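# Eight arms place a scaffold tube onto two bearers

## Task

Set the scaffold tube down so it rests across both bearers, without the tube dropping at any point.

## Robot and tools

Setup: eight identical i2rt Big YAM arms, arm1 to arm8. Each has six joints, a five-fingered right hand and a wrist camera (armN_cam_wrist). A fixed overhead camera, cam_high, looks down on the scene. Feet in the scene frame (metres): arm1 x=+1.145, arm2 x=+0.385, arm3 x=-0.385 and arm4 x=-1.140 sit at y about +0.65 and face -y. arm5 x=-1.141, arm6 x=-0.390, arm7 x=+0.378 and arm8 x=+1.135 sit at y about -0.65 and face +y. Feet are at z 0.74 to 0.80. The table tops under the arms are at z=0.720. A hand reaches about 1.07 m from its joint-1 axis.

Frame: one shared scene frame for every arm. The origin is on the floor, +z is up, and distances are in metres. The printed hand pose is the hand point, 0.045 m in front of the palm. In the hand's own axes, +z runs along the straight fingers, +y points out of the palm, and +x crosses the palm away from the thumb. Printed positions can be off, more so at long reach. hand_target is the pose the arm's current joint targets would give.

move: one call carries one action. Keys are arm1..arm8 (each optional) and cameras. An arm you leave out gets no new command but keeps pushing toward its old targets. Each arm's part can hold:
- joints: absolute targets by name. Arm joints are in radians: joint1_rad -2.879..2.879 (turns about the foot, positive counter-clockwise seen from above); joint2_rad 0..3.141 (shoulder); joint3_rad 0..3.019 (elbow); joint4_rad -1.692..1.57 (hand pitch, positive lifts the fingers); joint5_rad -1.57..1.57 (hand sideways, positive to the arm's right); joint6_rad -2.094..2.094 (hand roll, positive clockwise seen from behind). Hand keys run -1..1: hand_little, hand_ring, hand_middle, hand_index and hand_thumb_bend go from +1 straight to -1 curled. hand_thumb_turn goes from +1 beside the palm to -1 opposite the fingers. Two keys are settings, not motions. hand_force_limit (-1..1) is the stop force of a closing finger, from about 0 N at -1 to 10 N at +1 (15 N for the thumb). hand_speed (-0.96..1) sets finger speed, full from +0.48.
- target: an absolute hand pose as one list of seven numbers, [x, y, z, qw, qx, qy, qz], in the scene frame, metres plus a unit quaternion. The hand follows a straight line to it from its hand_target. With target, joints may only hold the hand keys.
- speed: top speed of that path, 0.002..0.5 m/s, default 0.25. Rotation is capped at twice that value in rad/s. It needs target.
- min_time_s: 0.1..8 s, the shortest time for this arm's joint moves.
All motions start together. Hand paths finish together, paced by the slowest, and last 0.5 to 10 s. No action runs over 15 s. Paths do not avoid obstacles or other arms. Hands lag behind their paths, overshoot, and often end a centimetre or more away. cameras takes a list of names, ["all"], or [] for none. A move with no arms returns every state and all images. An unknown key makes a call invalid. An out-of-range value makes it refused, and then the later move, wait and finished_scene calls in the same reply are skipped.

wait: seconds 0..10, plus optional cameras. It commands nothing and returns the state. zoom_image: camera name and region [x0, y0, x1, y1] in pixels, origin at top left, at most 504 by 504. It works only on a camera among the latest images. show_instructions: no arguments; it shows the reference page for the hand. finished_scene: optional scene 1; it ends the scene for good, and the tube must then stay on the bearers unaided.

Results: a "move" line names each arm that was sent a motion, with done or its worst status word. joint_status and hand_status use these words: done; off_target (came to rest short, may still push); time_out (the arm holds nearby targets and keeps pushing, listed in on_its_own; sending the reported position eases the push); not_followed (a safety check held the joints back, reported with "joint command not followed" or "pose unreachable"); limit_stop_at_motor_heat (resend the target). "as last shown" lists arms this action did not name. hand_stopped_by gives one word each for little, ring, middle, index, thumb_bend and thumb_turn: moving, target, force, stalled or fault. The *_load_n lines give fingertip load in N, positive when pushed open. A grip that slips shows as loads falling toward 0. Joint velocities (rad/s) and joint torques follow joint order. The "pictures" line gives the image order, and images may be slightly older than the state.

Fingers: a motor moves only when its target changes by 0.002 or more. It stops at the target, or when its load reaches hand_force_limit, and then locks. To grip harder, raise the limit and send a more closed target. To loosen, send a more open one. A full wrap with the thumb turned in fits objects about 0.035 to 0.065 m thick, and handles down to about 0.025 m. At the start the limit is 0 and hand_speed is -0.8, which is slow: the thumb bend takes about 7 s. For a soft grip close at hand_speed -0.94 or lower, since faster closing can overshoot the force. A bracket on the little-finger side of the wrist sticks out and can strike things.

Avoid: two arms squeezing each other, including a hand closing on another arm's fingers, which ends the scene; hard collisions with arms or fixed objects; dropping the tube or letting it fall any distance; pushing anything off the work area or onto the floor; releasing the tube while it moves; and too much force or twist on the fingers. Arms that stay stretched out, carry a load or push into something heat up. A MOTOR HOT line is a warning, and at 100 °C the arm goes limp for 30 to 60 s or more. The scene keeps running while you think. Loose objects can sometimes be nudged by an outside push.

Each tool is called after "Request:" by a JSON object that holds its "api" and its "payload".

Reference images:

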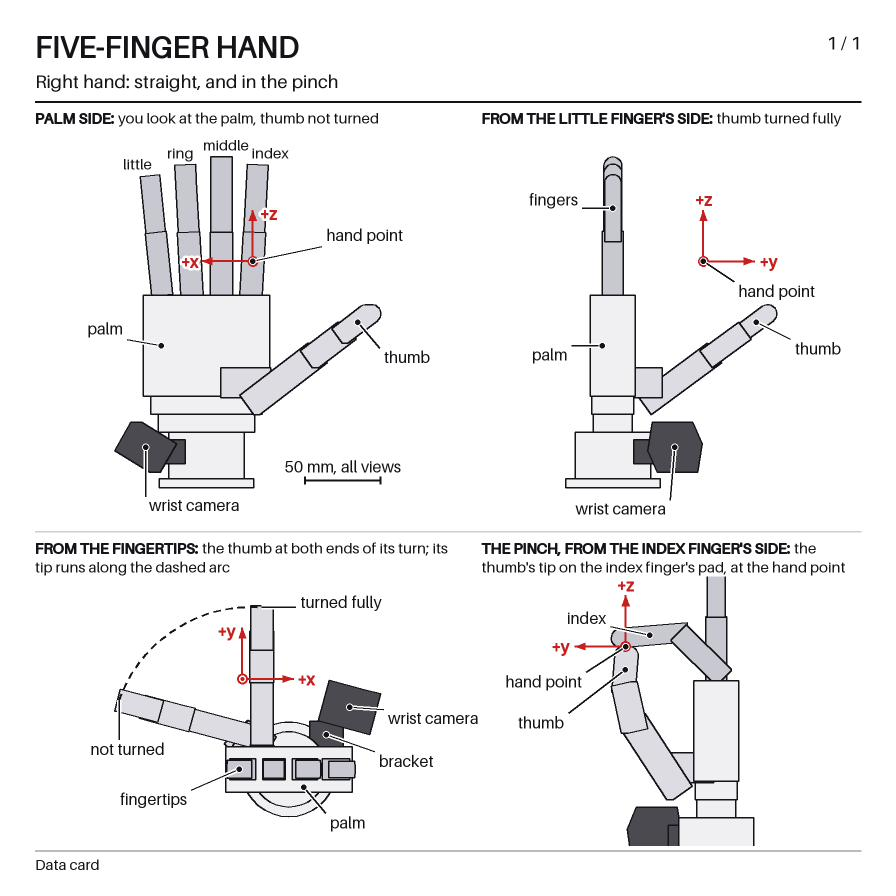

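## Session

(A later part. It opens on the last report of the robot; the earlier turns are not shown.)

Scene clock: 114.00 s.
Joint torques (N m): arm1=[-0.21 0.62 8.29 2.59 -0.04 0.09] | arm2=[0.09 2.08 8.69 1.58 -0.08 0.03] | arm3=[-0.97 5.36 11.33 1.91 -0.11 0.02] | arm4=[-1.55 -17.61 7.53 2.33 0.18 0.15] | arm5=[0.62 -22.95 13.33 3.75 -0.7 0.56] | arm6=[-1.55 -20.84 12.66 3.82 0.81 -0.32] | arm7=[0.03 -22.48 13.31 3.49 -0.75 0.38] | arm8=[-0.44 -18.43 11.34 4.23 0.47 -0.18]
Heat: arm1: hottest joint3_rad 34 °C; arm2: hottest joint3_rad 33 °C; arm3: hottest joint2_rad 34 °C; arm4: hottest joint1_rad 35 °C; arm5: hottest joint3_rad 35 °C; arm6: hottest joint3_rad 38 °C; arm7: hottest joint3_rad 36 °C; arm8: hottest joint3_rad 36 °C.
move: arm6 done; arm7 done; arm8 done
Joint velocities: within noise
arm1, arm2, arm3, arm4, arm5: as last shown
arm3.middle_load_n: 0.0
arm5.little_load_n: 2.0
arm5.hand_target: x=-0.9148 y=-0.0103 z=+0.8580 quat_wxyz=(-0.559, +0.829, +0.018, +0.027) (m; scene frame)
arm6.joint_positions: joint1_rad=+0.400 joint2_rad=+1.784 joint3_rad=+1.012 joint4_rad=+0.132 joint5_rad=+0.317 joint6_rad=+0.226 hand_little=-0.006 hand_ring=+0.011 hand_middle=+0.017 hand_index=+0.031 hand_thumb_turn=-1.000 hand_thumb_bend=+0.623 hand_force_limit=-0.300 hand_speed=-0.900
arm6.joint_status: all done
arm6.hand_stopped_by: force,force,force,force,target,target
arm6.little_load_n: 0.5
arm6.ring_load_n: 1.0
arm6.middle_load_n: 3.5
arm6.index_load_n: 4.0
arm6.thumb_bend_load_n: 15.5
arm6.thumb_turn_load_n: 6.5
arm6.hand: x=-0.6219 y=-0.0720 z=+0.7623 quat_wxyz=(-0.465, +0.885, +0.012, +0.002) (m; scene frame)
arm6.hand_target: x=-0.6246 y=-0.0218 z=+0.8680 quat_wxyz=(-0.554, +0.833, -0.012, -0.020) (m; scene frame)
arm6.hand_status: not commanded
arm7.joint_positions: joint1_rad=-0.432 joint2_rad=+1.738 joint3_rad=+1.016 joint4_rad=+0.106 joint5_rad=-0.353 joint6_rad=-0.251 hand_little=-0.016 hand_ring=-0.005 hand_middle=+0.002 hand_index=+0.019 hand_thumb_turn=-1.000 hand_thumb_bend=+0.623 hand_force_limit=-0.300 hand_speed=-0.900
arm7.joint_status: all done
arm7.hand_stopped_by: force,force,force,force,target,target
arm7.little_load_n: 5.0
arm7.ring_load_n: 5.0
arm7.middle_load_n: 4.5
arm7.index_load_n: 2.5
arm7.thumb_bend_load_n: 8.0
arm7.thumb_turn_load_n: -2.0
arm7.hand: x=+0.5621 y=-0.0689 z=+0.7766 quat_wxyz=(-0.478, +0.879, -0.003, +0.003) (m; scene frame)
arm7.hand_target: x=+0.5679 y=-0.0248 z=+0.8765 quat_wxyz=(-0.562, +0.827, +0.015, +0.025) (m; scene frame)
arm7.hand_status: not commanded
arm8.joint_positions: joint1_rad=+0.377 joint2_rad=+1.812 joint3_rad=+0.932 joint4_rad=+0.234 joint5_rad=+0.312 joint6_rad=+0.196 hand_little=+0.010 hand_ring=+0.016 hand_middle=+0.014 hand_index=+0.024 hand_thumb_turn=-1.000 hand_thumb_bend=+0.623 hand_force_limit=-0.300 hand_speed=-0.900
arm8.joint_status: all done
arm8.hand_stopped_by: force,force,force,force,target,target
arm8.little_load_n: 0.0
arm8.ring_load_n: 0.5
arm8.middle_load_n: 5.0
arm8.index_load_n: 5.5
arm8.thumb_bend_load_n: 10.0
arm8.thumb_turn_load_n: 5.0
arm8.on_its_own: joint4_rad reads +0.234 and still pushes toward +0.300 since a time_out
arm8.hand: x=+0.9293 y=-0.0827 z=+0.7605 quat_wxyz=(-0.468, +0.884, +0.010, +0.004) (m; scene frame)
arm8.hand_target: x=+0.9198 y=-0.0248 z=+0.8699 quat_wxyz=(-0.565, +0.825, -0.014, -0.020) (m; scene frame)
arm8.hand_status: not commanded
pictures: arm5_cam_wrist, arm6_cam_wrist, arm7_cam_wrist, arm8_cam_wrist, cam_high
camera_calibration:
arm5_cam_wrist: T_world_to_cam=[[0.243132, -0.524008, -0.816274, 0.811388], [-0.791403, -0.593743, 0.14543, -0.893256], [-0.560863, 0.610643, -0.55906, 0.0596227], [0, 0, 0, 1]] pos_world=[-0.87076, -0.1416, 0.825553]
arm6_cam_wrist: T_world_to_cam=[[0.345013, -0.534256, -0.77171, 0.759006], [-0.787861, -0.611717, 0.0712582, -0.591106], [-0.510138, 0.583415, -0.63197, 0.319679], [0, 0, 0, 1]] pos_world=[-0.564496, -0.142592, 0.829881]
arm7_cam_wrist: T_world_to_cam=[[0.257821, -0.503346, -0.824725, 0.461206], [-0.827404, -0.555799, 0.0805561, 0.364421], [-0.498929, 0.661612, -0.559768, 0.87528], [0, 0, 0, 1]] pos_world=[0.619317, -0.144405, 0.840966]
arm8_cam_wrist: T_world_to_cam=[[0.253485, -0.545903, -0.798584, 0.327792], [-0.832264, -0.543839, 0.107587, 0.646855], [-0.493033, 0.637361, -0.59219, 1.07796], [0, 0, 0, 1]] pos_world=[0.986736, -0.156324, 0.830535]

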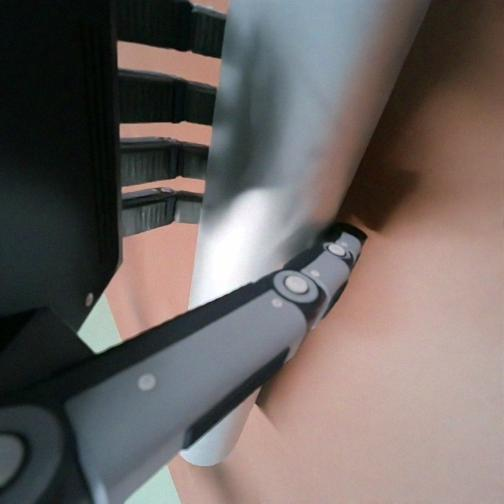

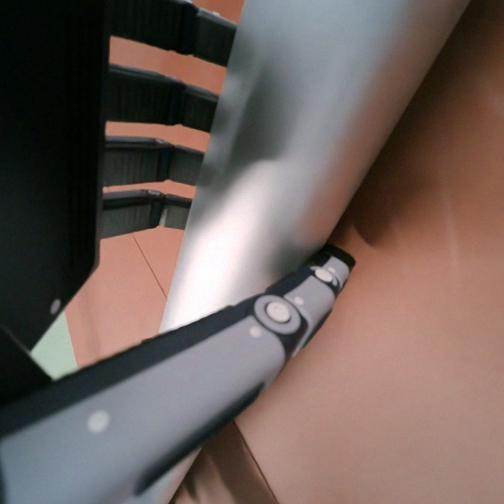

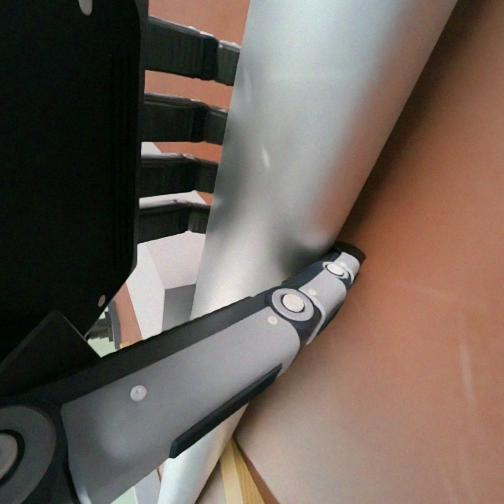

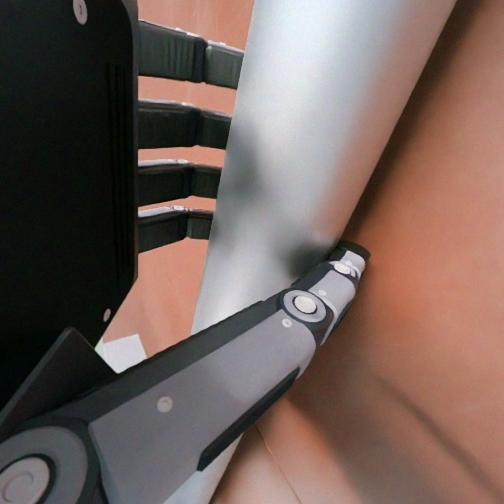

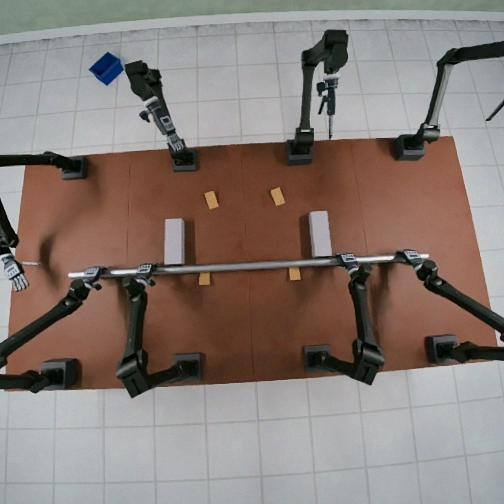

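Request:
{"api": "move", "payload": {"arm5": {"joints": {"joint2_rad": 1.797, "joint3_rad": 1.132, "joint4_rad": 0.23}, "min_time_s": 3}, "arm6": {"joints": {"joint2_rad": 1.6255, "joint3_rad": 1.118, "joint4_rad": 0.0875}, "min_time_s": 3}, "arm7": {"joints": {"joint2_rad": 1.600, "joint3_rad": 1.122, "joint4_rad": 0.075}, "min_time_s": 3}, "arm8": {"joints": {"joint2_rad": 1.6525, "joint3_rad": 1.039, "joint4_rad": 0.2085}, "min_time_s": 3}, "cameras": ["arm4_cam_wrist"]}}

Request:
{"api": "zoom_image", "payload": {"camera": "arm4_cam_wrist", "region": [140, 290, 320, 420]}}

Scene clock: 120.03 s.
Joint torques (N m): arm1=[-0.03 0.62 8.31 2.58 -0.04 0.09] | arm2=[0.03 2.02 8.69 1.58 -0.08 0.03] | arm3=[-0.97 4.72 11.44 2.02 -0.12 0.03] | arm4=[-1.32 -17.55 7.49 2.35 0.19 0.15] | arm5=[0.44 -22.48 14.9 2.35 -0.7 0.5] | arm6=[-1.55 -20.42 14.45 2.25 0.75 -0.27] | arm7=[-0.21 -21.3 14.94 2.39 -0.73 0.31] | arm8=[-0.38 -18.32 12.78 2.7 0.54 -0.13]
Heat: arm1: hottest joint3_rad 34 °C; arm2: hottest joint3_rad 33 °C; arm3: hottest joint2_rad 34 °C; arm4: hottest joint1_rad 35 °C; arm5: hottest joint3_rad 37 °C; arm6: hottest joint3_rad 39 °C; arm7: hottest joint3_rad 37 °C; arm8: hottest joint3_rad 37 °C.
move: arm5 time_out; arm6 time_out; arm7 time_out; arm8 time_out
Joint velocities: within noise
arm1, arm2, arm3: as last shown
arm4.joint_positions: joint1_rad=-0.414 joint2_rad=+2.127 joint3_rad=+1.395 joint4_rad=+0.721 joint5_rad=-0.933 joint6_rad=-0.028 hand_little=+1.000 hand_ring=+1.000 hand_middle=+1.000 hand_index=+1.000 hand_thumb_turn=+1.000 hand_thumb_bend=+1.000 hand_force_limit=+0.000 hand_speed=-0.800
arm4.joint_status: not commanded
arm4.hand_stopped_by: target,target,target,target,target,target
arm4.little_load_n: 0.0
arm4.ring_load_n: 0.0
arm4.middle_load_n: 0.0
arm4.index_load_n: 0.0
arm4.thumb_bend_load_n: 0.0
arm4.thumb_turn_load_n: 0.0
arm4.hand: x=-1.2605 y=-0.0928 z=+0.8553 quat_wxyz=(-0.184, +0.194, -0.681, +0.682) (m; scene frame)
arm4.hand_target: x=-1.2699 y=-0.0900 z=+0.8501 quat_wxyz=(-0.183, +0.183, -0.683, +0.683) (m; scene frame)
arm4.hand_status: not commanded
arm5.joint_positions: joint1_rad=-0.470 joint2_rad=+1.892 joint3_rad=+1.042 joint4_rad=+0.209 joint5_rad=-0.403 joint6_rad=-0.281 hand_little=+0.019 hand_ring=+0.024 hand_middle=+0.029 hand_index=+0.025 hand_thumb_turn=-1.000 hand_thumb_bend=+0.623 hand_force_limit=-0.300 hand_speed=-0.900
arm5.joint_status: joint3_rad time_out (moved +0.000 of +0.090); the others done
arm5.hand_stopped_by: force,force,force,force,target,target
arm5.little_load_n: 3.5
arm5.ring_load_n: 3.5
arm5.middle_load_n: 0.0
arm5.index_load_n: 3.5
arm5.thumb_bend_load_n: 18.0
arm5.thumb_turn_load_n: -2.5
arm5.on_its_own: joint3_rad reads +1.042 and still pushes toward +1.132 since a time_out; joint6_rad reads -0.281 and still pushes toward -0.244 since a time_out
arm5.hand: x=-0.9295 y=-0.0641 z=+0.7908 quat_wxyz=(-0.479, +0.878, +0.002, +0.004) (m; scene frame)
arm5.hand_target: x=-0.9173 y=-0.0149 z=+0.8970 quat_wxyz=(-0.559, +0.829, +0.018, +0.027) (m; scene frame)
arm5.hand_status: not commanded
arm6.joint_positions: joint1_rad=+0.400 joint2_rad=+1.714 joint3_rad=+1.021 joint4_rad=+0.076 joint5_rad=+0.319 joint6_rad=+0.222 hand_little=-0.006 hand_ring=+0.011 hand_middle=+0.017 hand_index=+0.031 hand_thumb_turn=-1.000 hand_thumb_bend=+0.623 hand_force_limit=-0.300 hand_speed=-0.900
arm6.joint_status: joint3_rad time_out (moved +0.009 of +0.106); the others done
arm6.hand_stopped_by: force,force,force,force,target,target
arm6.little_load_n: 0.0
arm6.ring_load_n: 0.5
arm6.middle_load_n: 4.0
arm6.index_load_n: 5.0
arm6.thumb_bend_load_n: 15.0
arm6.thumb_turn_load_n: 7.0
arm6.on_its_own: joint3_rad reads +1.021 and still pushes toward +1.118 since a time_out
arm6.hand: x=-0.6214 y=-0.0723 z=+0.7982 quat_wxyz=(-0.475, +0.880, +0.012, -0.001) (m; scene frame)
arm6.hand_target: x=-0.6225 y=-0.0274 z=+0.9071 quat_wxyz=(-0.554, +0.832, -0.012, -0.019) (m; scene frame)
arm6.hand_status: not commanded
arm7.joint_positions: joint1_rad=-0.432 joint2_rad=+1.676 joint3_rad=+1.027 joint4_rad=+0.054 joint5_rad=-0.353 joint6_rad=-0.244 hand_little=-0.016 hand_ring=-0.005 hand_middle=+0.002 hand_index=+0.018 hand_thumb_turn=-1.000 hand_thumb_bend=+0.623 hand_force_limit=-0.300 hand_speed=-0.900
arm7.joint_status: joint3_rad time_out (moved +0.011 of +0.106); the others done
arm7.hand_stopped_by: force,force,force,force,target,target
arm7.little_load_n: 6.5
arm7.ring_load_n: 5.0
arm7.middle_load_n: 3.0
arm7.index_load_n: 0.5
arm7.thumb_bend_load_n: 9.0
arm7.thumb_turn_load_n: -4.0
arm7.on_its_own: joint3_rad reads +1.027 and still pushes toward +1.122 since a time_out
arm7.hand: x=+0.5613 y=-0.0694 z=+0.8099 quat_wxyz=(-0.487, +0.874, -0.004, +0.005) (m; scene frame)
arm7.hand_target: x=+0.5661 y=-0.0292 z=+0.9088 quat_wxyz=(-0.562, +0.827, +0.016, +0.026) (m; scene frame)
arm7.hand_status: not commanded
arm8.joint_positions: joint1_rad=+0.377 joint2_rad=+1.743 joint3_rad=+0.935 joint4_rad=+0.181 joint5_rad=+0.310 joint6_rad=+0.191 hand_little=+0.010 hand_ring=+0.016 hand_middle=+0.014 hand_index=+0.024 hand_thumb_turn=-1.000 hand_thumb_bend=+0.623 hand_force_limit=-0.300 hand_speed=-0.900
arm8.joint_status: joint3_rad time_out (moved +0.003 of +0.107); the others done
arm8.hand_stopped_by: force,force,force,force,target,target
arm8.little_load_n: 0.5
arm8.ring_load_n: 0.0
arm8.middle_load_n: 5.0
arm8.index_load_n: 6.5
arm8.thumb_bend_load_n: 10.0
arm8.thumb_turn_load_n: 7.0
arm8.on_its_own: joint3_rad reads +0.935 and still pushes toward +1.039 since a time_out
arm8.hand: x=+0.9296 y=-0.0837 z=+0.7920 quat_wxyz=(-0.476, +0.879, +0.011, +0.002) (m; scene frame)
arm8.hand_target: x=+0.9221 y=-0.0304 z=+0.9053 quat_wxyz=(-0.565, +0.825, -0.014, -0.020) (m; scene frame)
arm8.hand_status: not commanded
pictures: arm4_cam_wrist
camera_calibration:
arm4_cam_wrist: T_world_to_cam=[[-0.252399, -0.0934282, -0.963102, 0.494312], [0.483676, 0.849878, -0.209201, 0.871103], [0.838065, -0.518631, -0.169319, 1.27273], [0, 0, 0, 1]] pos_world=[-1.36319, -0.034073, 0.873806]

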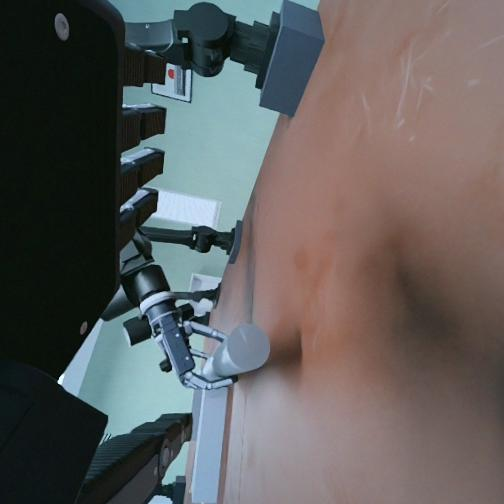

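Scaled by 2.800 from the camera's 504x504 image, which has a finer 720x720 frame.

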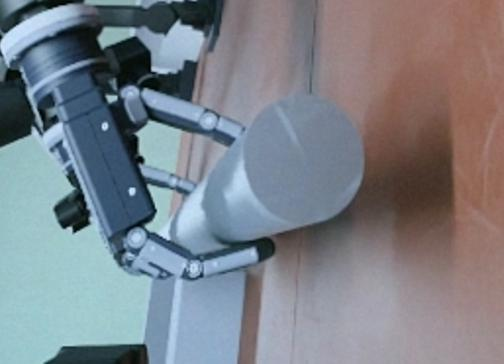

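Request:
{"api": "move", "payload": {"arm5": {"joints": {"joint2_rad": 1.731, "joint3_rad": 1.149, "joint4_rad": 0.147}, "min_time_s": 3}, "arm6": {"joints": {"joint2_rad": 1.569, "joint3_rad": 1.149, "joint4_rad": 0.0}, "min_time_s": 3}, "arm7": {"joints": {"joint2_rad": 1.551, "joint3_rad": 1.153, "joint4_rad": -0.005}, "min_time_s": 3}, "arm8": {"joints": {"joint2_rad": 1.583, "joint3_rad": 1.064, "joint4_rad": 0.1145}, "min_time_s": 3}, "cameras": ["arm4_cam_wrist", "cam_high"]}}

Request:
{"api": "zoom_image", "payload": {"camera": "arm4_cam_wrist", "region": [140, 290, 320, 420]}}

Scene clock: 126.60 s.
Joint torques (N m): arm1=[-0.15 0.62 8.29 2.58 -0.04 0.08] | arm2=[0.09 2.08 8.69 1.58 -0.08 0.03] | arm3=[-0.79 4.89 11.08 2.07 -0.17 -0.01] | arm4=[-1.32 -17.44 7.47 2.3 0.18 0.14] | arm5=[0.67 -22.18 15.92 2.19 -0.73 0.49] | arm6=[-1.55 -20.01 15.34 2.25 0.86 -0.28] | arm7=[0.03 -20.37 15.68 2.44 -0.74 0.31] | arm8=[-0.38 -18.32 13.34 2.58 0.62 -0.13]
Heat: arm1: hottest joint3_rad 34 °C; arm2: hottest joint3_rad 33 °C; arm3: hottest joint2_rad 34 °C; arm4: hottest joint1_rad 35 °C; arm5: hottest joint3_rad 38 °C; arm6: hottest joint3_rad 41 °C; arm7: hottest joint3_rad 37 °C; arm8: hottest joint3_rad 37 °C.
move: arm5 time_out; arm6 time_out; arm7 time_out; arm8 time_out
Joint velocities: within noise
arm1, arm2, arm3, arm4: as last shown
arm4.little_load_n: -0.5
arm5.joint_positions: joint1_rad=-0.472 joint2_rad=+1.826 joint3_rad=+1.050 joint4_rad=+0.131 joint5_rad=-0.402 joint6_rad=-0.284 hand_little=+0.019 hand_ring=+0.024 hand_middle=+0.029 hand_index=+0.025 hand_thumb_turn=-1.000 hand_thumb_bend=+0.623 hand_force_limit=-0.300 hand_speed=-0.900
arm5.joint_status: joint3_rad time_out (moved +0.008 of +0.107); the others done
arm5.hand_stopped_by: force,force,force,force,target,target
arm5.little_load_n: 5.0
arm5.ring_load_n: 4.5
arm5.middle_load_n: 0.0
arm5.index_load_n: 2.5
arm5.thumb_bend_load_n: 18.5
arm5.thumb_turn_load_n: -4.0
arm5.on_its_own: joint3_rad reads +1.050 and still pushes toward +1.149 since a time_out; joint6_rad reads -0.284 and still pushes toward -0.244 since a time_out
arm5.hand: x=-0.9292 y=-0.0676 z=+0.8207 quat_wxyz=(-0.478, +0.879, +0.001, +0.005) (m; scene frame)
arm5.hand_target: x=-0.9200 y=-0.0200 z=+0.9319 quat_wxyz=(-0.559, +0.829, +0.018, +0.027) (m; scene frame)
arm5.hand_status: not commanded
arm6.joint_positions: joint1_rad=+0.400 joint2_rad=+1.657 joint3_rad=+1.045 joint4_rad=-0.011 joint5_rad=+0.316 joint6_rad=+0.223 hand_little=-0.006 hand_ring=+0.011 hand_middle=+0.017 hand_index=+0.031 hand_thumb_turn=-1.000 hand_thumb_bend=+0.623 hand_force_limit=-0.300 hand_speed=-0.900
arm6.joint_status: joint3_rad time_out (moved +0.024 of +0.128); the others done
arm6.hand_stopped_by: force,force,force,force,target,target
arm6.little_load_n: 0.0
arm6.ring_load_n: 0.0
arm6.middle_load_n: 4.0
arm6.index_load_n: 4.5
arm6.thumb_bend_load_n: 15.5
arm6.thumb_turn_load_n: 7.5
arm6.on_its_own: joint3_rad reads +1.045 and still pushes toward +1.149 since a time_out
arm6.hand: x=-0.6210 y=-0.0756 z=+0.8283 quat_wxyz=(-0.472, +0.882, +0.012, -0.001) (m; scene frame)
arm6.hand_target: x=-0.6207 y=-0.0332 z=+0.9413 quat_wxyz=(-0.554, +0.832, -0.012, -0.020) (m; scene frame)
arm6.hand_status: not commanded
arm7.joint_positions: joint1_rad=-0.433 joint2_rad=+1.620 joint3_rad=+1.054 joint4_rad=-0.028 joint5_rad=-0.353 joint6_rad=-0.244 hand_little=-0.016 hand_ring=-0.005 hand_middle=+0.002 hand_index=+0.018 hand_thumb_turn=-1.000 hand_thumb_bend=+0.623 hand_force_limit=-0.300 hand_speed=-0.900
arm7.joint_status: joint3_rad time_out (moved +0.026 of +0.126); the others done
arm7.hand_stopped_by: force,force,force,force,target,target
arm7.little_load_n: 7.0
arm7.ring_load_n: 5.5
arm7.middle_load_n: 2.5
arm7.index_load_n: 0.0
arm7.thumb_bend_load_n: 9.0
arm7.thumb_turn_load_n: -4.5
arm7.on_its_own: joint3_rad reads +1.054 and still pushes toward +1.153 since a time_out
arm7.hand: x=+0.5610 y=-0.0721 z=+0.8410 quat_wxyz=(-0.486, +0.874, -0.005, +0.006) (m; scene frame)
arm7.hand_target: x=+0.5639 y=-0.0344 z=+0.9399 quat_wxyz=(-0.562, +0.827, +0.015, +0.025) (m; scene frame)
arm7.hand_status: not commanded
arm8.joint_positions: joint1_rad=+0.377 joint2_rad=+1.678 joint3_rad=+0.957 joint4_rad=+0.091 joint5_rad=+0.308 joint6_rad=+0.191 hand_little=+0.010 hand_ring=+0.016 hand_middle=+0.014 hand_index=+0.024 hand_thumb_turn=-1.000 hand_thumb_bend=+0.623 hand_force_limit=-0.300 hand_speed=-0.900
arm8.joint_status: joint3_rad time_out (moved +0.022 of +0.129); the others done
arm8.hand_stopped_by: force,force,force,force,target,target
arm8.little_load_n: 0.0
arm8.ring_load_n: 0.0
arm8.middle_load_n: 5.5
arm8.index_load_n: 7.0
arm8.thumb_bend_load_n: 9.5
arm8.thumb_turn_load_n: 8.0
arm8.on_its_own: joint3_rad reads +0.957 and still pushes toward +1.064 since a time_out
arm8.hand: x=+0.9300 y=-0.0855 z=+0.8230 quat_wxyz=(-0.474, +0.880, +0.011, +0.001) (m; scene frame)
arm8.hand_target: x=+0.9247 y=-0.0369 z=+0.9419 quat_wxyz=(-0.565, +0.825, -0.014, -0.021) (m; scene frame)
arm8.hand_status: not commanded
pictures: arm4_cam_wrist, cam_high
camera_calibration:
arm4_cam_wrist: T_world_to_cam=[[-0.252399, -0.0934282, -0.963102, 0.494312], [0.483676, 0.849878, -0.209201, 0.871103], [0.838065, -0.518631, -0.169319, 1.27273], [0, 0, 0, 1]] pos_world=[-1.36319, -0.034073, 0.873806]

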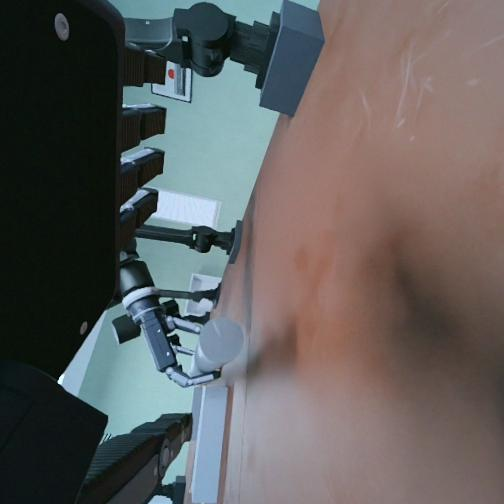

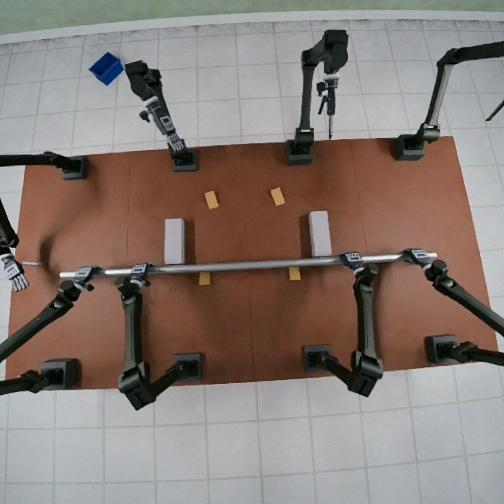

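Scaled by 2.800 from the camera's 504x504 image, which has a finer 720x720 frame.

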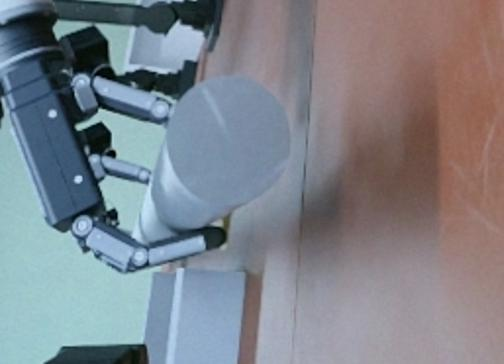

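Request:
{"api": "move", "payload": {"arm5": {"joints": {"joint1_rad": -0.429, "joint2_rad": 1.805, "joint3_rad": 1.265, "joint4_rad": 0.114, "joint5_rad": -0.400, "joint6_rad": -0.220}, "min_time_s": 4}, "arm6": {"joints": {"joint1_rad": 0.362, "joint2_rad": 1.656, "joint3_rad": 1.261, "joint4_rad": -0.015, "joint5_rad": 0.323, "joint6_rad": 0.1785}, "min_time_s": 4}, "arm7": {"joints": {"joint1_rad": -0.393, "joint2_rad": 1.649, "joint3_rad": 1.2616, "joint4_rad": -0.016, "joint5_rad": -0.352, "joint6_rad": -0.197}, "min_time_s": 4}, "arm8": {"joints": {"joint1_rad": 0.341, "joint2_rad": 1.668, "joint3_rad": 1.178, "joint4_rad": 0.096, "joint5_rad": 0.307, "joint6_rad": 0.160}, "min_time_s": 4}, "cameras": ["arm4_cam_wrist", "cam_high"]}}

Scene clock: 139.93 s.
Joint torques (N m): arm1=[-0.09 0.67 8.29 2.58 -0.04 0.09] | arm2=[0.09 2.02 8.69 1.58 -0.08 0.03] | arm3=[-0.85 5.19 11.08 1.8 -0.11 -0.03] | arm4=[-1.32 -17.49 7.5 2.22 0.19 0.14] | arm5=[1.61 -19.49 17.66 2.58 -0.48 0.5] | arm6=[-1.32 -17.79 16.25 2.61 0.56 -0.34] | arm7=[0.09 -18.26 16.46 2.7 -0.35 0.3] | arm8=[-0.5 -16.97 13.91 2.71 0.29 -0.16]
Heat: arm1: hottest joint3_rad 34 °C; arm2: hottest joint3_rad 33 °C; arm3: hottest joint2_rad 34 °C; arm4: hottest joint1_rad 35 °C; arm5: hottest joint3_rad 40 °C; arm6: hottest joint3_rad 44 °C; arm7: hottest joint3_rad 38 °C; arm8: hottest joint3_rad 40 °C.
move: arm5 time_out; arm6 time_out; arm7 time_out; arm8 time_out
Joint velocities: within noise
arm1, arm2, arm3, arm4: as last shown
arm4.little_load_n: 0.0
arm5.joint_positions: joint1_rad=-0.445 joint2_rad=+1.853 joint3_rad=+1.148 joint4_rad=+0.091 joint5_rad=-0.392 joint6_rad=-0.261 hand_little=+0.019 hand_ring=+0.024 hand_middle=+0.029 hand_index=+0.025 hand_thumb_turn=-1.000 hand_thumb_bend=+0.623 hand_force_limit=-0.300 hand_speed=-0.900
arm5.joint_status: joint3_rad time_out (moved +0.098 of +0.215); joint6_rad time_out (moved +0.023 of +0.064); the others done
arm5.hand_stopped_by: force,force,force,force,target,target
arm5.little_load_n: 3.0
arm5.ring_load_n: 3.0
arm5.middle_load_n: 0.0
arm5.index_load_n: 4.0
arm5.thumb_bend_load_n: 17.0
arm5.thumb_turn_load_n: -0.5
arm5.on_its_own: joint3_rad reads +1.148 and still pushes toward +1.260 since a time_out; joint6_rad reads -0.261 and still pushes toward -0.220 since a time_out
arm5.hand: x=-0.9300 y=-0.0318 z=+0.8416 quat_wxyz=(-0.488, +0.873, +0.004, +0.003) (m; scene frame)
arm5.hand_target: x=-0.9226 y=+0.0180 z=+0.9347 quat_wxyz=(-0.559, +0.829, +0.017, +0.020) (m; scene frame)
arm5.hand_status: not commanded
arm6.joint_positions: joint1_rad=+0.382 joint2_rad=+1.700 joint3_rad=+1.146 joint4_rad=-0.035 joint5_rad=+0.316 joint6_rad=+0.201 hand_little=-0.006 hand_ring=+0.011 hand_middle=+0.017 hand_index=+0.031 hand_thumb_turn=-1.000 hand_thumb_bend=+0.623 hand_force_limit=-0.300 hand_speed=-0.900
arm6.joint_status: joint3_rad time_out (moved +0.101 of +0.216); the others done
arm6.hand_stopped_by: force,force,force,force,target,target
arm6.little_load_n: 3.0
arm6.ring_load_n: 2.5
arm6.middle_load_n: 3.5
arm6.index_load_n: 2.5
arm6.thumb_bend_load_n: 15.0
arm6.thumb_turn_load_n: 4.5
arm6.on_its_own: joint3_rad reads +1.146 and still pushes toward +1.259 since a time_out
arm6.hand: x=-0.6227 y=-0.0396 z=+0.8479 quat_wxyz=(-0.486, +0.874, +0.011, +0.003) (m; scene frame)
arm6.hand_target: x=-0.6246 y=+0.0042 z=+0.9429 quat_wxyz=(-0.557, +0.831, -0.005, -0.012) (m; scene frame)
arm6.hand_status: not commanded
arm7.joint_positions: joint1_rad=-0.410 joint2_rad=+1.675 joint3_rad=+1.155 joint4_rad=-0.044 joint5_rad=-0.350 joint6_rad=-0.218 hand_little=-0.016 hand_ring=-0.005 hand_middle=+0.002 hand_index=+0.018 hand_thumb_turn=-1.000 hand_thumb_bend=+0.623 hand_force_limit=-0.300 hand_speed=-0.900
arm7.joint_status: joint3_rad time_out (moved +0.102 of +0.208); the others done
arm7.hand_stopped_by: force,force,force,force,target,target
arm7.little_load_n: 3.0
arm7.ring_load_n: 3.0
arm7.middle_load_n: 3.0
arm7.index_load_n: 1.0
arm7.thumb_bend_load_n: 8.5
arm7.thumb_turn_load_n: -1.0
arm7.on_its_own: joint3_rad reads +1.155 and still pushes toward +1.262 since a time_out
arm7.hand: x=+0.5610 y=-0.0350 z=+0.8569 quat_wxyz=(-0.499, +0.867, -0.003, +0.000) (m; scene frame)
arm7.hand_target: x=+0.5652 y=+0.0055 z=+0.9361 quat_wxyz=(-0.561, +0.827, +0.011, +0.017) (m; scene frame)
arm7.hand_status: not commanded
arm8.joint_positions: joint1_rad=+0.356 joint2_rad=+1.731 joint3_rad=+1.060 joint4_rad=+0.069 joint5_rad=+0.301 joint6_rad=+0.175 hand_little=+0.010 hand_ring=+0.016 hand_middle=+0.014 hand_index=+0.024 hand_thumb_turn=-1.000 hand_thumb_bend=+0.623 hand_force_limit=-0.300 hand_speed=-0.900
arm8.joint_status: joint3_rad time_out (moved +0.103 of +0.221); the others done
arm8.hand_stopped_by: force,force,force,force,target,target
arm8.little_load_n: 0.0
arm8.ring_load_n: 1.5
arm8.middle_load_n: 5.5
arm8.index_load_n: 5.0
arm8.thumb_bend_load_n: 10.0
arm8.thumb_turn_load_n: 4.5
arm8.on_its_own: joint3_rad reads +1.060 and still pushes toward +1.173 since a time_out
arm8.hand: x=+0.9288 y=-0.0470 z=+0.8369 quat_wxyz=(-0.485, +0.874, +0.008, +0.003) (m; scene frame)
arm8.hand_target: x=+0.9244 y=+0.0016 z=+0.9435 quat_wxyz=(-0.566, +0.824, -0.012, -0.016) (m; scene frame)
arm8.hand_status: not commanded
pictures: arm4_cam_wrist, cam_high
camera_calibration:
arm4_cam_wrist: T_world_to_cam=[[-0.252399, -0.0934282, -0.963102, 0.494312], [0.483676, 0.849878, -0.209201, 0.871103], [0.838065, -0.518631, -0.169319, 1.27273], [0, 0, 0, 1]] pos_world=[-1.36319, -0.034073, 0.873806]

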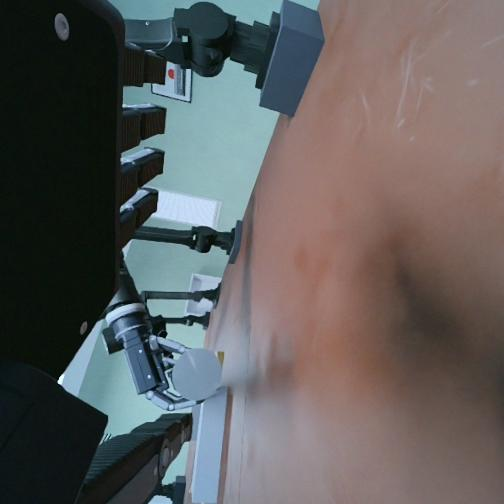

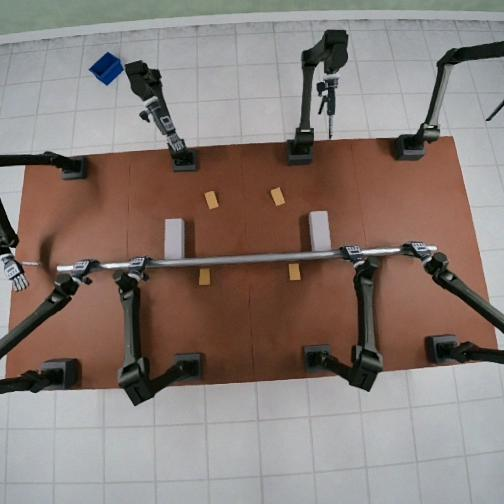

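Request:
{"api": "move", "payload": {"arm5": {"joints":{"joint1_rad":-0.377,"joint2_rad":1.94,"joint3_rad":1.396,"joint4_rad":0.082,"joint5_rad":-0.342,"joint6_rad":-0.199},"min_time_s":4}, "arm6": {"joints":{"joint1_rad":0.310,"joint2_rad":1.80,"joint3_rad":1.385,"joint4_rad":-0.031,"joint5_rad":0.264,"joint6_rad":0.1615},"min_time_s":4}, "arm7": {"joints":{"joint1_rad":-0.343,"joint2_rad":1.784,"joint3_rad":1.382,"joint4_rad":-0.032,"joint5_rad":-0.292,"joint6_rad":-0.184},"min_time_s":4}, "arm8": {"joints":{"joint1_rad":0.296,"joint2_rad":1.798,"joint3_rad":1.300,"joint4_rad":0.071,"joint5_rad":0.259,"joint6_rad":0.139},"min_time_s":4}, "cameras": ["cam_high"]}}

Scene clock: 149.17 s.
Joint torques (N m): arm1=[-0.09 0.62 8.29 2.58 -0.04 0.09] | arm2=[0.09 2.02 8.69 1.58 -0.08 0.03] | arm3=[-0.44 5.77 11.44 2.04 -0.15 0.02] | arm4=[-1.55 -17.44 7.46 2.29 0.18 0.14] | arm5=[1.73 -21.19 17.31 2.37 -0.39 0.7] | arm6=[-2.32 -19.31 15.94 2.48 0.39 -0.41] | arm7=[0.85 -20.01 16.06 2.67 -0.21 0.35] | arm8=[-1.14 -18.61 13.78 2.51 0.23 -0.26]
Heat: arm1: hottest joint3_rad 34 °C; arm2: hottest joint3_rad 33 °C; arm3: hottest joint2_rad 34 °C; arm4: hottest joint1_rad 35 °C; arm5: hottest joint3_rad 42 °C; arm6: hottest joint3_rad 46 °C; arm7: hottest joint3_rad 40 °C; arm8: hottest joint3_rad 42 °C.
move: arm5 time_out; arm6 time_out; arm7 time_out; arm8 time_out
Joint velocities: within noise
arm1, arm2, arm3, arm4: as last shown
arm4.middle_load_n: -0.5
arm5.joint_positions: joint1_rad=-0.400 joint2_rad=+1.990 joint3_rad=+1.287 joint4_rad=+0.064 joint5_rad=-0.335 joint6_rad=-0.252 hand_little=+0.019 hand_ring=+0.024 hand_middle=+0.029 hand_index=+0.025 hand_thumb_turn=-1.000 hand_thumb_bend=+0.623 hand_force_limit=-0.300 hand_speed=-0.900
arm5.joint_status: joint3_rad time_out (moved +0.139 of +0.248); joint6_rad time_out (moved +0.008 of +0.062); the others done
arm5.hand_stopped_by: force,force,force,force,target,target
arm5.little_load_n: 6.0
arm5.ring_load_n: 5.0
arm5.middle_load_n: 0.0
arm5.index_load_n: 1.5
arm5.thumb_bend_load_n: 16.5
arm5.thumb_turn_load_n: -3.0
arm5.on_its_own: joint3_rad reads +1.287 and still pushes toward +1.396 since a time_out; joint6_rad reads -0.252 and still pushes toward -0.199 since a time_out
arm5.hand: x=-0.9307 y=+0.0145 z=+0.8101 quat_wxyz=(-0.473, +0.881, +0.005, +0.010) (m; scene frame)
arm5.hand_target: x=-0.9316 y=+0.0673 z=+0.9035 quat_wxyz=(-0.543, +0.839, +0.010, +0.018) (m; scene frame)
arm5.hand_status: not commanded
arm6.joint_positions: joint1_rad=+0.341 joint2_rad=+1.841 joint3_rad=+1.276 joint4_rad=-0.048 joint5_rad=+0.261 joint6_rad=+0.189 hand_little=-0.006 hand_ring=+0.011 hand_middle=+0.017 hand_index=+0.031 hand_thumb_turn=-1.000 hand_thumb_bend=+0.623 hand_force_limit=-0.300 hand_speed=-0.900
arm6.joint_status: joint3_rad time_out (moved +0.129 of +0.239); the others done
arm6.hand_stopped_by: force,force,force,force,target,target
arm6.little_load_n: 0.0
arm6.ring_load_n: 0.0
arm6.middle_load_n: 3.0
arm6.index_load_n: 5.0
arm6.thumb_bend_load_n: 15.0
arm6.thumb_turn_load_n: 8.5
arm6.on_its_own: joint3_rad reads +1.276 and still pushes toward +1.385 since a time_out
arm6.hand: x=-0.6215 y=+0.0065 z=+0.8185 quat_wxyz=(-0.471, +0.882, +0.013, -0.004) (m; scene frame)
arm6.hand_target: x=-0.6133 y=+0.0543 z=+0.9099 quat_wxyz=(-0.540, +0.842, -0.001, -0.012) (m; scene frame)
arm6.hand_status: not commanded
arm7.joint_positions: joint1_rad=-0.369 joint2_rad=+1.807 joint3_rad=+1.280 joint4_rad=-0.060 joint5_rad=-0.293 joint6_rad=-0.209 hand_little=-0.016 hand_ring=-0.005 hand_middle=+0.002 hand_index=+0.018 hand_thumb_turn=-1.000 hand_thumb_bend=+0.623 hand_force_limit=-0.300 hand_speed=-0.900
arm7.joint_status: joint3_rad time_out (moved +0.124 of +0.227); the others done
arm7.hand_stopped_by: force,force,force,force,target,target
arm7.little_load_n: 7.5
arm7.ring_load_n: 5.0
arm7.middle_load_n: 0.5
arm7.index_load_n: 0.0
arm7.thumb_bend_load_n: 9.0
arm7.thumb_turn_load_n: -4.5
arm7.on_its_own: joint3_rad reads +1.280 and still pushes toward +1.382 since a time_out
arm7.hand: x=+0.5608 y=+0.0107 z=+0.8308 quat_wxyz=(-0.484, +0.875, -0.005, +0.008) (m; scene frame)
arm7.hand_target: x=+0.5568 y=+0.0541 z=+0.9065 quat_wxyz=(-0.546, +0.838, +0.008, +0.019) (m; scene frame)
arm7.hand_status: not commanded
arm8.joint_positions: joint1_rad=+0.319 joint2_rad=+1.863 joint3_rad=+1.189 joint4_rad=+0.049 joint5_rad=+0.253 joint6_rad=+0.164 hand_little=+0.010 hand_ring=+0.016 hand_middle=+0.014 hand_index=+0.024 hand_thumb_turn=-1.000 hand_thumb_bend=+0.623 hand_force_limit=-0.300 hand_speed=-0.900
arm8.joint_status: joint3_rad time_out (moved +0.129 of +0.240); the others done
arm8.hand_stopped_by: force,force,force,force,target,target
arm8.little_load_n: 0.0
arm8.ring_load_n: 0.0
arm8.middle_load_n: 5.0
arm8.index_load_n: 8.0
arm8.thumb_bend_load_n: 10.0
arm8.thumb_turn_load_n: 8.0
arm8.on_its_own: joint3_rad reads +1.189 and still pushes toward +1.300 since a time_out
arm8.hand: x=+0.9296 y=-0.0030 z=+0.8117 quat_wxyz=(-0.472, +0.882, +0.010, -0.003) (m; scene frame)
arm8.hand_target: x=+0.9333 y=+0.0487 z=+0.9190 quat_wxyz=(-0.553, +0.833, -0.006, -0.014) (m; scene frame)
arm8.hand_status: not commanded
pictures: cam_high

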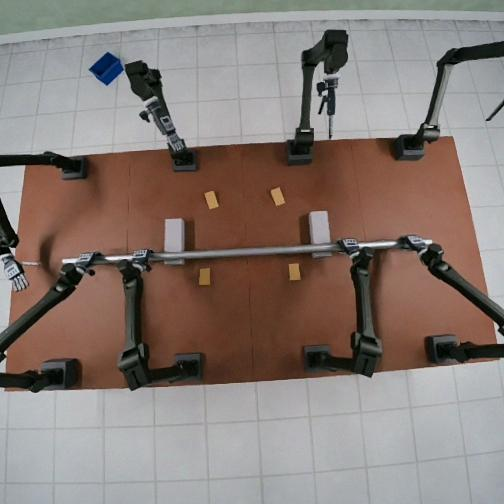

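Request:
{"api": "move", "payload": {"arm5": {"joints":{"joint1_rad":-0.351,"joint2_rad":1.984,"joint3_rad":1.504,"joint4_rad":0.018,"joint5_rad":-0.32,"joint6_rad":-0.184},"min_time_s":4}, "arm6": {"joints":{"joint1_rad":0.288,"joint2_rad":1.856,"joint3_rad":1.496,"joint4_rad":-0.086,"joint5_rad":0.246,"joint6_rad":0.1495},"min_time_s":4}, "arm7": {"joints":{"joint1_rad":-0.319,"joint2_rad":1.847,"joint3_rad":1.488,"joint4_rad":-0.075,"joint5_rad":-0.272,"joint6_rad":-0.172},"min_time_s":4}, "arm8": {"joints":{"joint1_rad":0.276,"joint2_rad":1.848,"joint3_rad":1.4085,"joint4_rad":0.013,"joint5_rad":0.241,"joint6_rad":0.127},"min_time_s":4}, "cameras": ["cam_high"]}}

Scene clock: 159.07 s.
Joint torques (N m): arm1=[-0.15 0.62 8.28 2.58 -0.05 0.09] | arm2=[0.03 2.08 8.69 1.58 -0.08 0.03] | arm3=[-1.08 5.71 11.19 2 -0.14 0.01] | arm4=[-1.55 -17.55 7.45 2.33 0.19 0.14] | arm5=[2.55 -21.95 17.89 2.26 -0.46 0.73] | arm6=[-2.67 -20.54 16.36 2.55 0.44 -0.45] | arm7=[1.2 -21.01 16.59 2.84 -0.2 0.36] | arm8=[-1.38 -20.31 14.04 2.44 0.26 -0.32]
Heat: arm1: hottest joint3_rad 34 °C; arm2: hottest joint3_rad 33 °C; arm3: hottest joint2_rad 34 °C; arm4: hottest joint1_rad 35 °C; arm5: hottest joint3_rad 44 °C; arm6: hottest joint3_rad 47 °C; arm7: hottest joint3_rad 42 °C; arm8: hottest joint3_rad 42 °C.
move: arm5 time_out; arm6 time_out; arm7 time_out; arm8 time_out
Joint velocities: within noise
arm1, arm2, arm3, arm4: as last shown
arm4.middle_load_n: 0.0
arm4.thumb_turn_load_n: -0.5
arm5.joint_positions: joint1_rad=-0.378 joint2_rad=+2.041 joint3_rad=+1.391 joint4_rad=+0.000 joint5_rad=-0.312 joint6_rad=-0.244 hand_little=+0.019 hand_ring=+0.024 hand_middle=+0.029 hand_index=+0.025 hand_thumb_turn=-1.000 hand_thumb_bend=+0.623 hand_force_limit=-0.300 hand_speed=-0.900
arm5.joint_status: joint3_rad time_out (moved +0.104 of +0.217); joint6_rad time_out (moved +0.009 of +0.068); the others done
arm5.hand_stopped_by: force,force,force,force,target,target
arm5.little_load_n: 6.5
arm5.ring_load_n: 5.5
arm5.middle_load_n: 0.0
arm5.index_load_n: 1.0
arm5.thumb_bend_load_n: 16.5
arm5.thumb_turn_load_n: -4.0
arm5.on_its_own: joint3_rad reads +1.391 and still pushes toward +1.503 since a time_out; joint6_rad reads -0.244 and still pushes toward -0.184 since a time_out
arm5.hand: x=-0.9314 y=+0.0431 z=+0.8118 quat_wxyz=(-0.466, +0.885, +0.004, +0.011) (m; scene frame)
arm5.hand_target: x=-0.9378 y=+0.0969 z=+0.9154 quat_wxyz=(-0.542, +0.840, +0.009, +0.016) (m; scene frame)
arm5.hand_status: not commanded
arm6.joint_positions: joint1_rad=+0.323 joint2_rad=+1.902 joint3_rad=+1.381 joint4_rad=-0.105 joint5_rad=+0.242 joint6_rad=+0.181 hand_little=-0.006 hand_ring=+0.011 hand_middle=+0.017 hand_index=+0.031 hand_thumb_turn=-1.000 hand_thumb_bend=+0.623 hand_force_limit=-0.300 hand_speed=-0.900
arm6.joint_status: joint3_rad time_out (moved +0.106 of +0.220); the others done
arm6.hand_stopped_by: force,force,force,force,target,target
arm6.little_load_n: 0.0
arm6.ring_load_n: 0.0
arm6.middle_load_n: 3.0
arm6.index_load_n: 5.5
arm6.thumb_bend_load_n: 15.0
arm6.thumb_turn_load_n: 9.0
arm6.on_its_own: joint3_rad reads +1.381 and still pushes toward +1.494 since a time_out
arm6.hand: x=-0.6215 y=+0.0350 z=+0.8199 quat_wxyz=(-0.464, +0.886, +0.015, -0.005) (m; scene frame)
arm6.hand_target: x=-0.6085 y=+0.0836 z=+0.9187 quat_wxyz=(-0.538, +0.843, +0.000, -0.010) (m; scene frame)
arm6.hand_status: not commanded
arm7.joint_positions: joint1_rad=-0.349 joint2_rad=+1.869 joint3_rad=+1.381 joint4_rad=-0.107 joint5_rad=-0.273 joint6_rad=-0.198 hand_little=-0.016 hand_ring=-0.005 hand_middle=+0.002 hand_index=+0.018 hand_thumb_turn=-1.000 hand_thumb_bend=+0.623 hand_force_limit=-0.300 hand_speed=-0.900
arm7.joint_status: joint3_rad time_out (moved +0.102 of +0.208); the others done
arm7.hand_stopped_by: force,force,force,force,target,target
arm7.little_load_n: 8.5
arm7.ring_load_n: 5.0
arm7.middle_load_n: 0.5
arm7.index_load_n: 0.0
arm7.thumb_bend_load_n: 9.5
arm7.thumb_turn_load_n: -5.0
arm7.on_its_own: joint3_rad reads +1.381 and still pushes toward +1.488 since a time_out
arm7.hand: x=+0.5603 y=+0.0397 z=+0.8316 quat_wxyz=(-0.479, +0.878, -0.006, +0.008) (m; scene frame)
arm7.hand_target: x=+0.5522 y=+0.0851 z=+0.9115 quat_wxyz=(-0.545, +0.838, +0.007, +0.018) (m; scene frame)
arm7.hand_status: not commanded
arm8.joint_positions: joint1_rad=+0.302 joint2_rad=+1.923 joint3_rad=+1.293 joint4_rad=-0.007 joint5_rad=+0.235 joint6_rad=+0.157 hand_little=+0.010 hand_ring=+0.016 hand_middle=+0.014 hand_index=+0.024 hand_thumb_turn=-1.000 hand_thumb_bend=+0.623 hand_force_limit=-0.300 hand_speed=-0.900
arm8.joint_status: joint3_rad time_out (moved +0.104 of +0.219); the others done
arm8.hand_stopped_by: force,force,force,force,target,target
arm8.little_load_n: 0.0
arm8.ring_load_n: 0.0
arm8.middle_load_n: 5.5
arm8.index_load_n: 8.0
arm8.thumb_bend_load_n: 10.0
arm8.thumb_turn_load_n: 8.5
arm8.on_its_own: joint3_rad reads +1.293 and still pushes toward +1.406 since a time_out
arm8.hand: x=+0.9296 y=+0.0260 z=+0.8113 quat_wxyz=(-0.465, +0.885, +0.010, -0.004) (m; scene frame)
arm8.hand_target: x=+0.9377 y=+0.0772 z=+0.9293 quat_wxyz=(-0.551, +0.834, -0.004, -0.012) (m; scene frame)
arm8.hand_status: not commanded
pictures: cam_high

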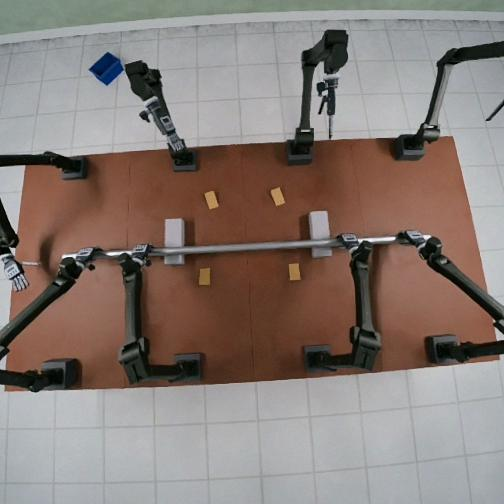

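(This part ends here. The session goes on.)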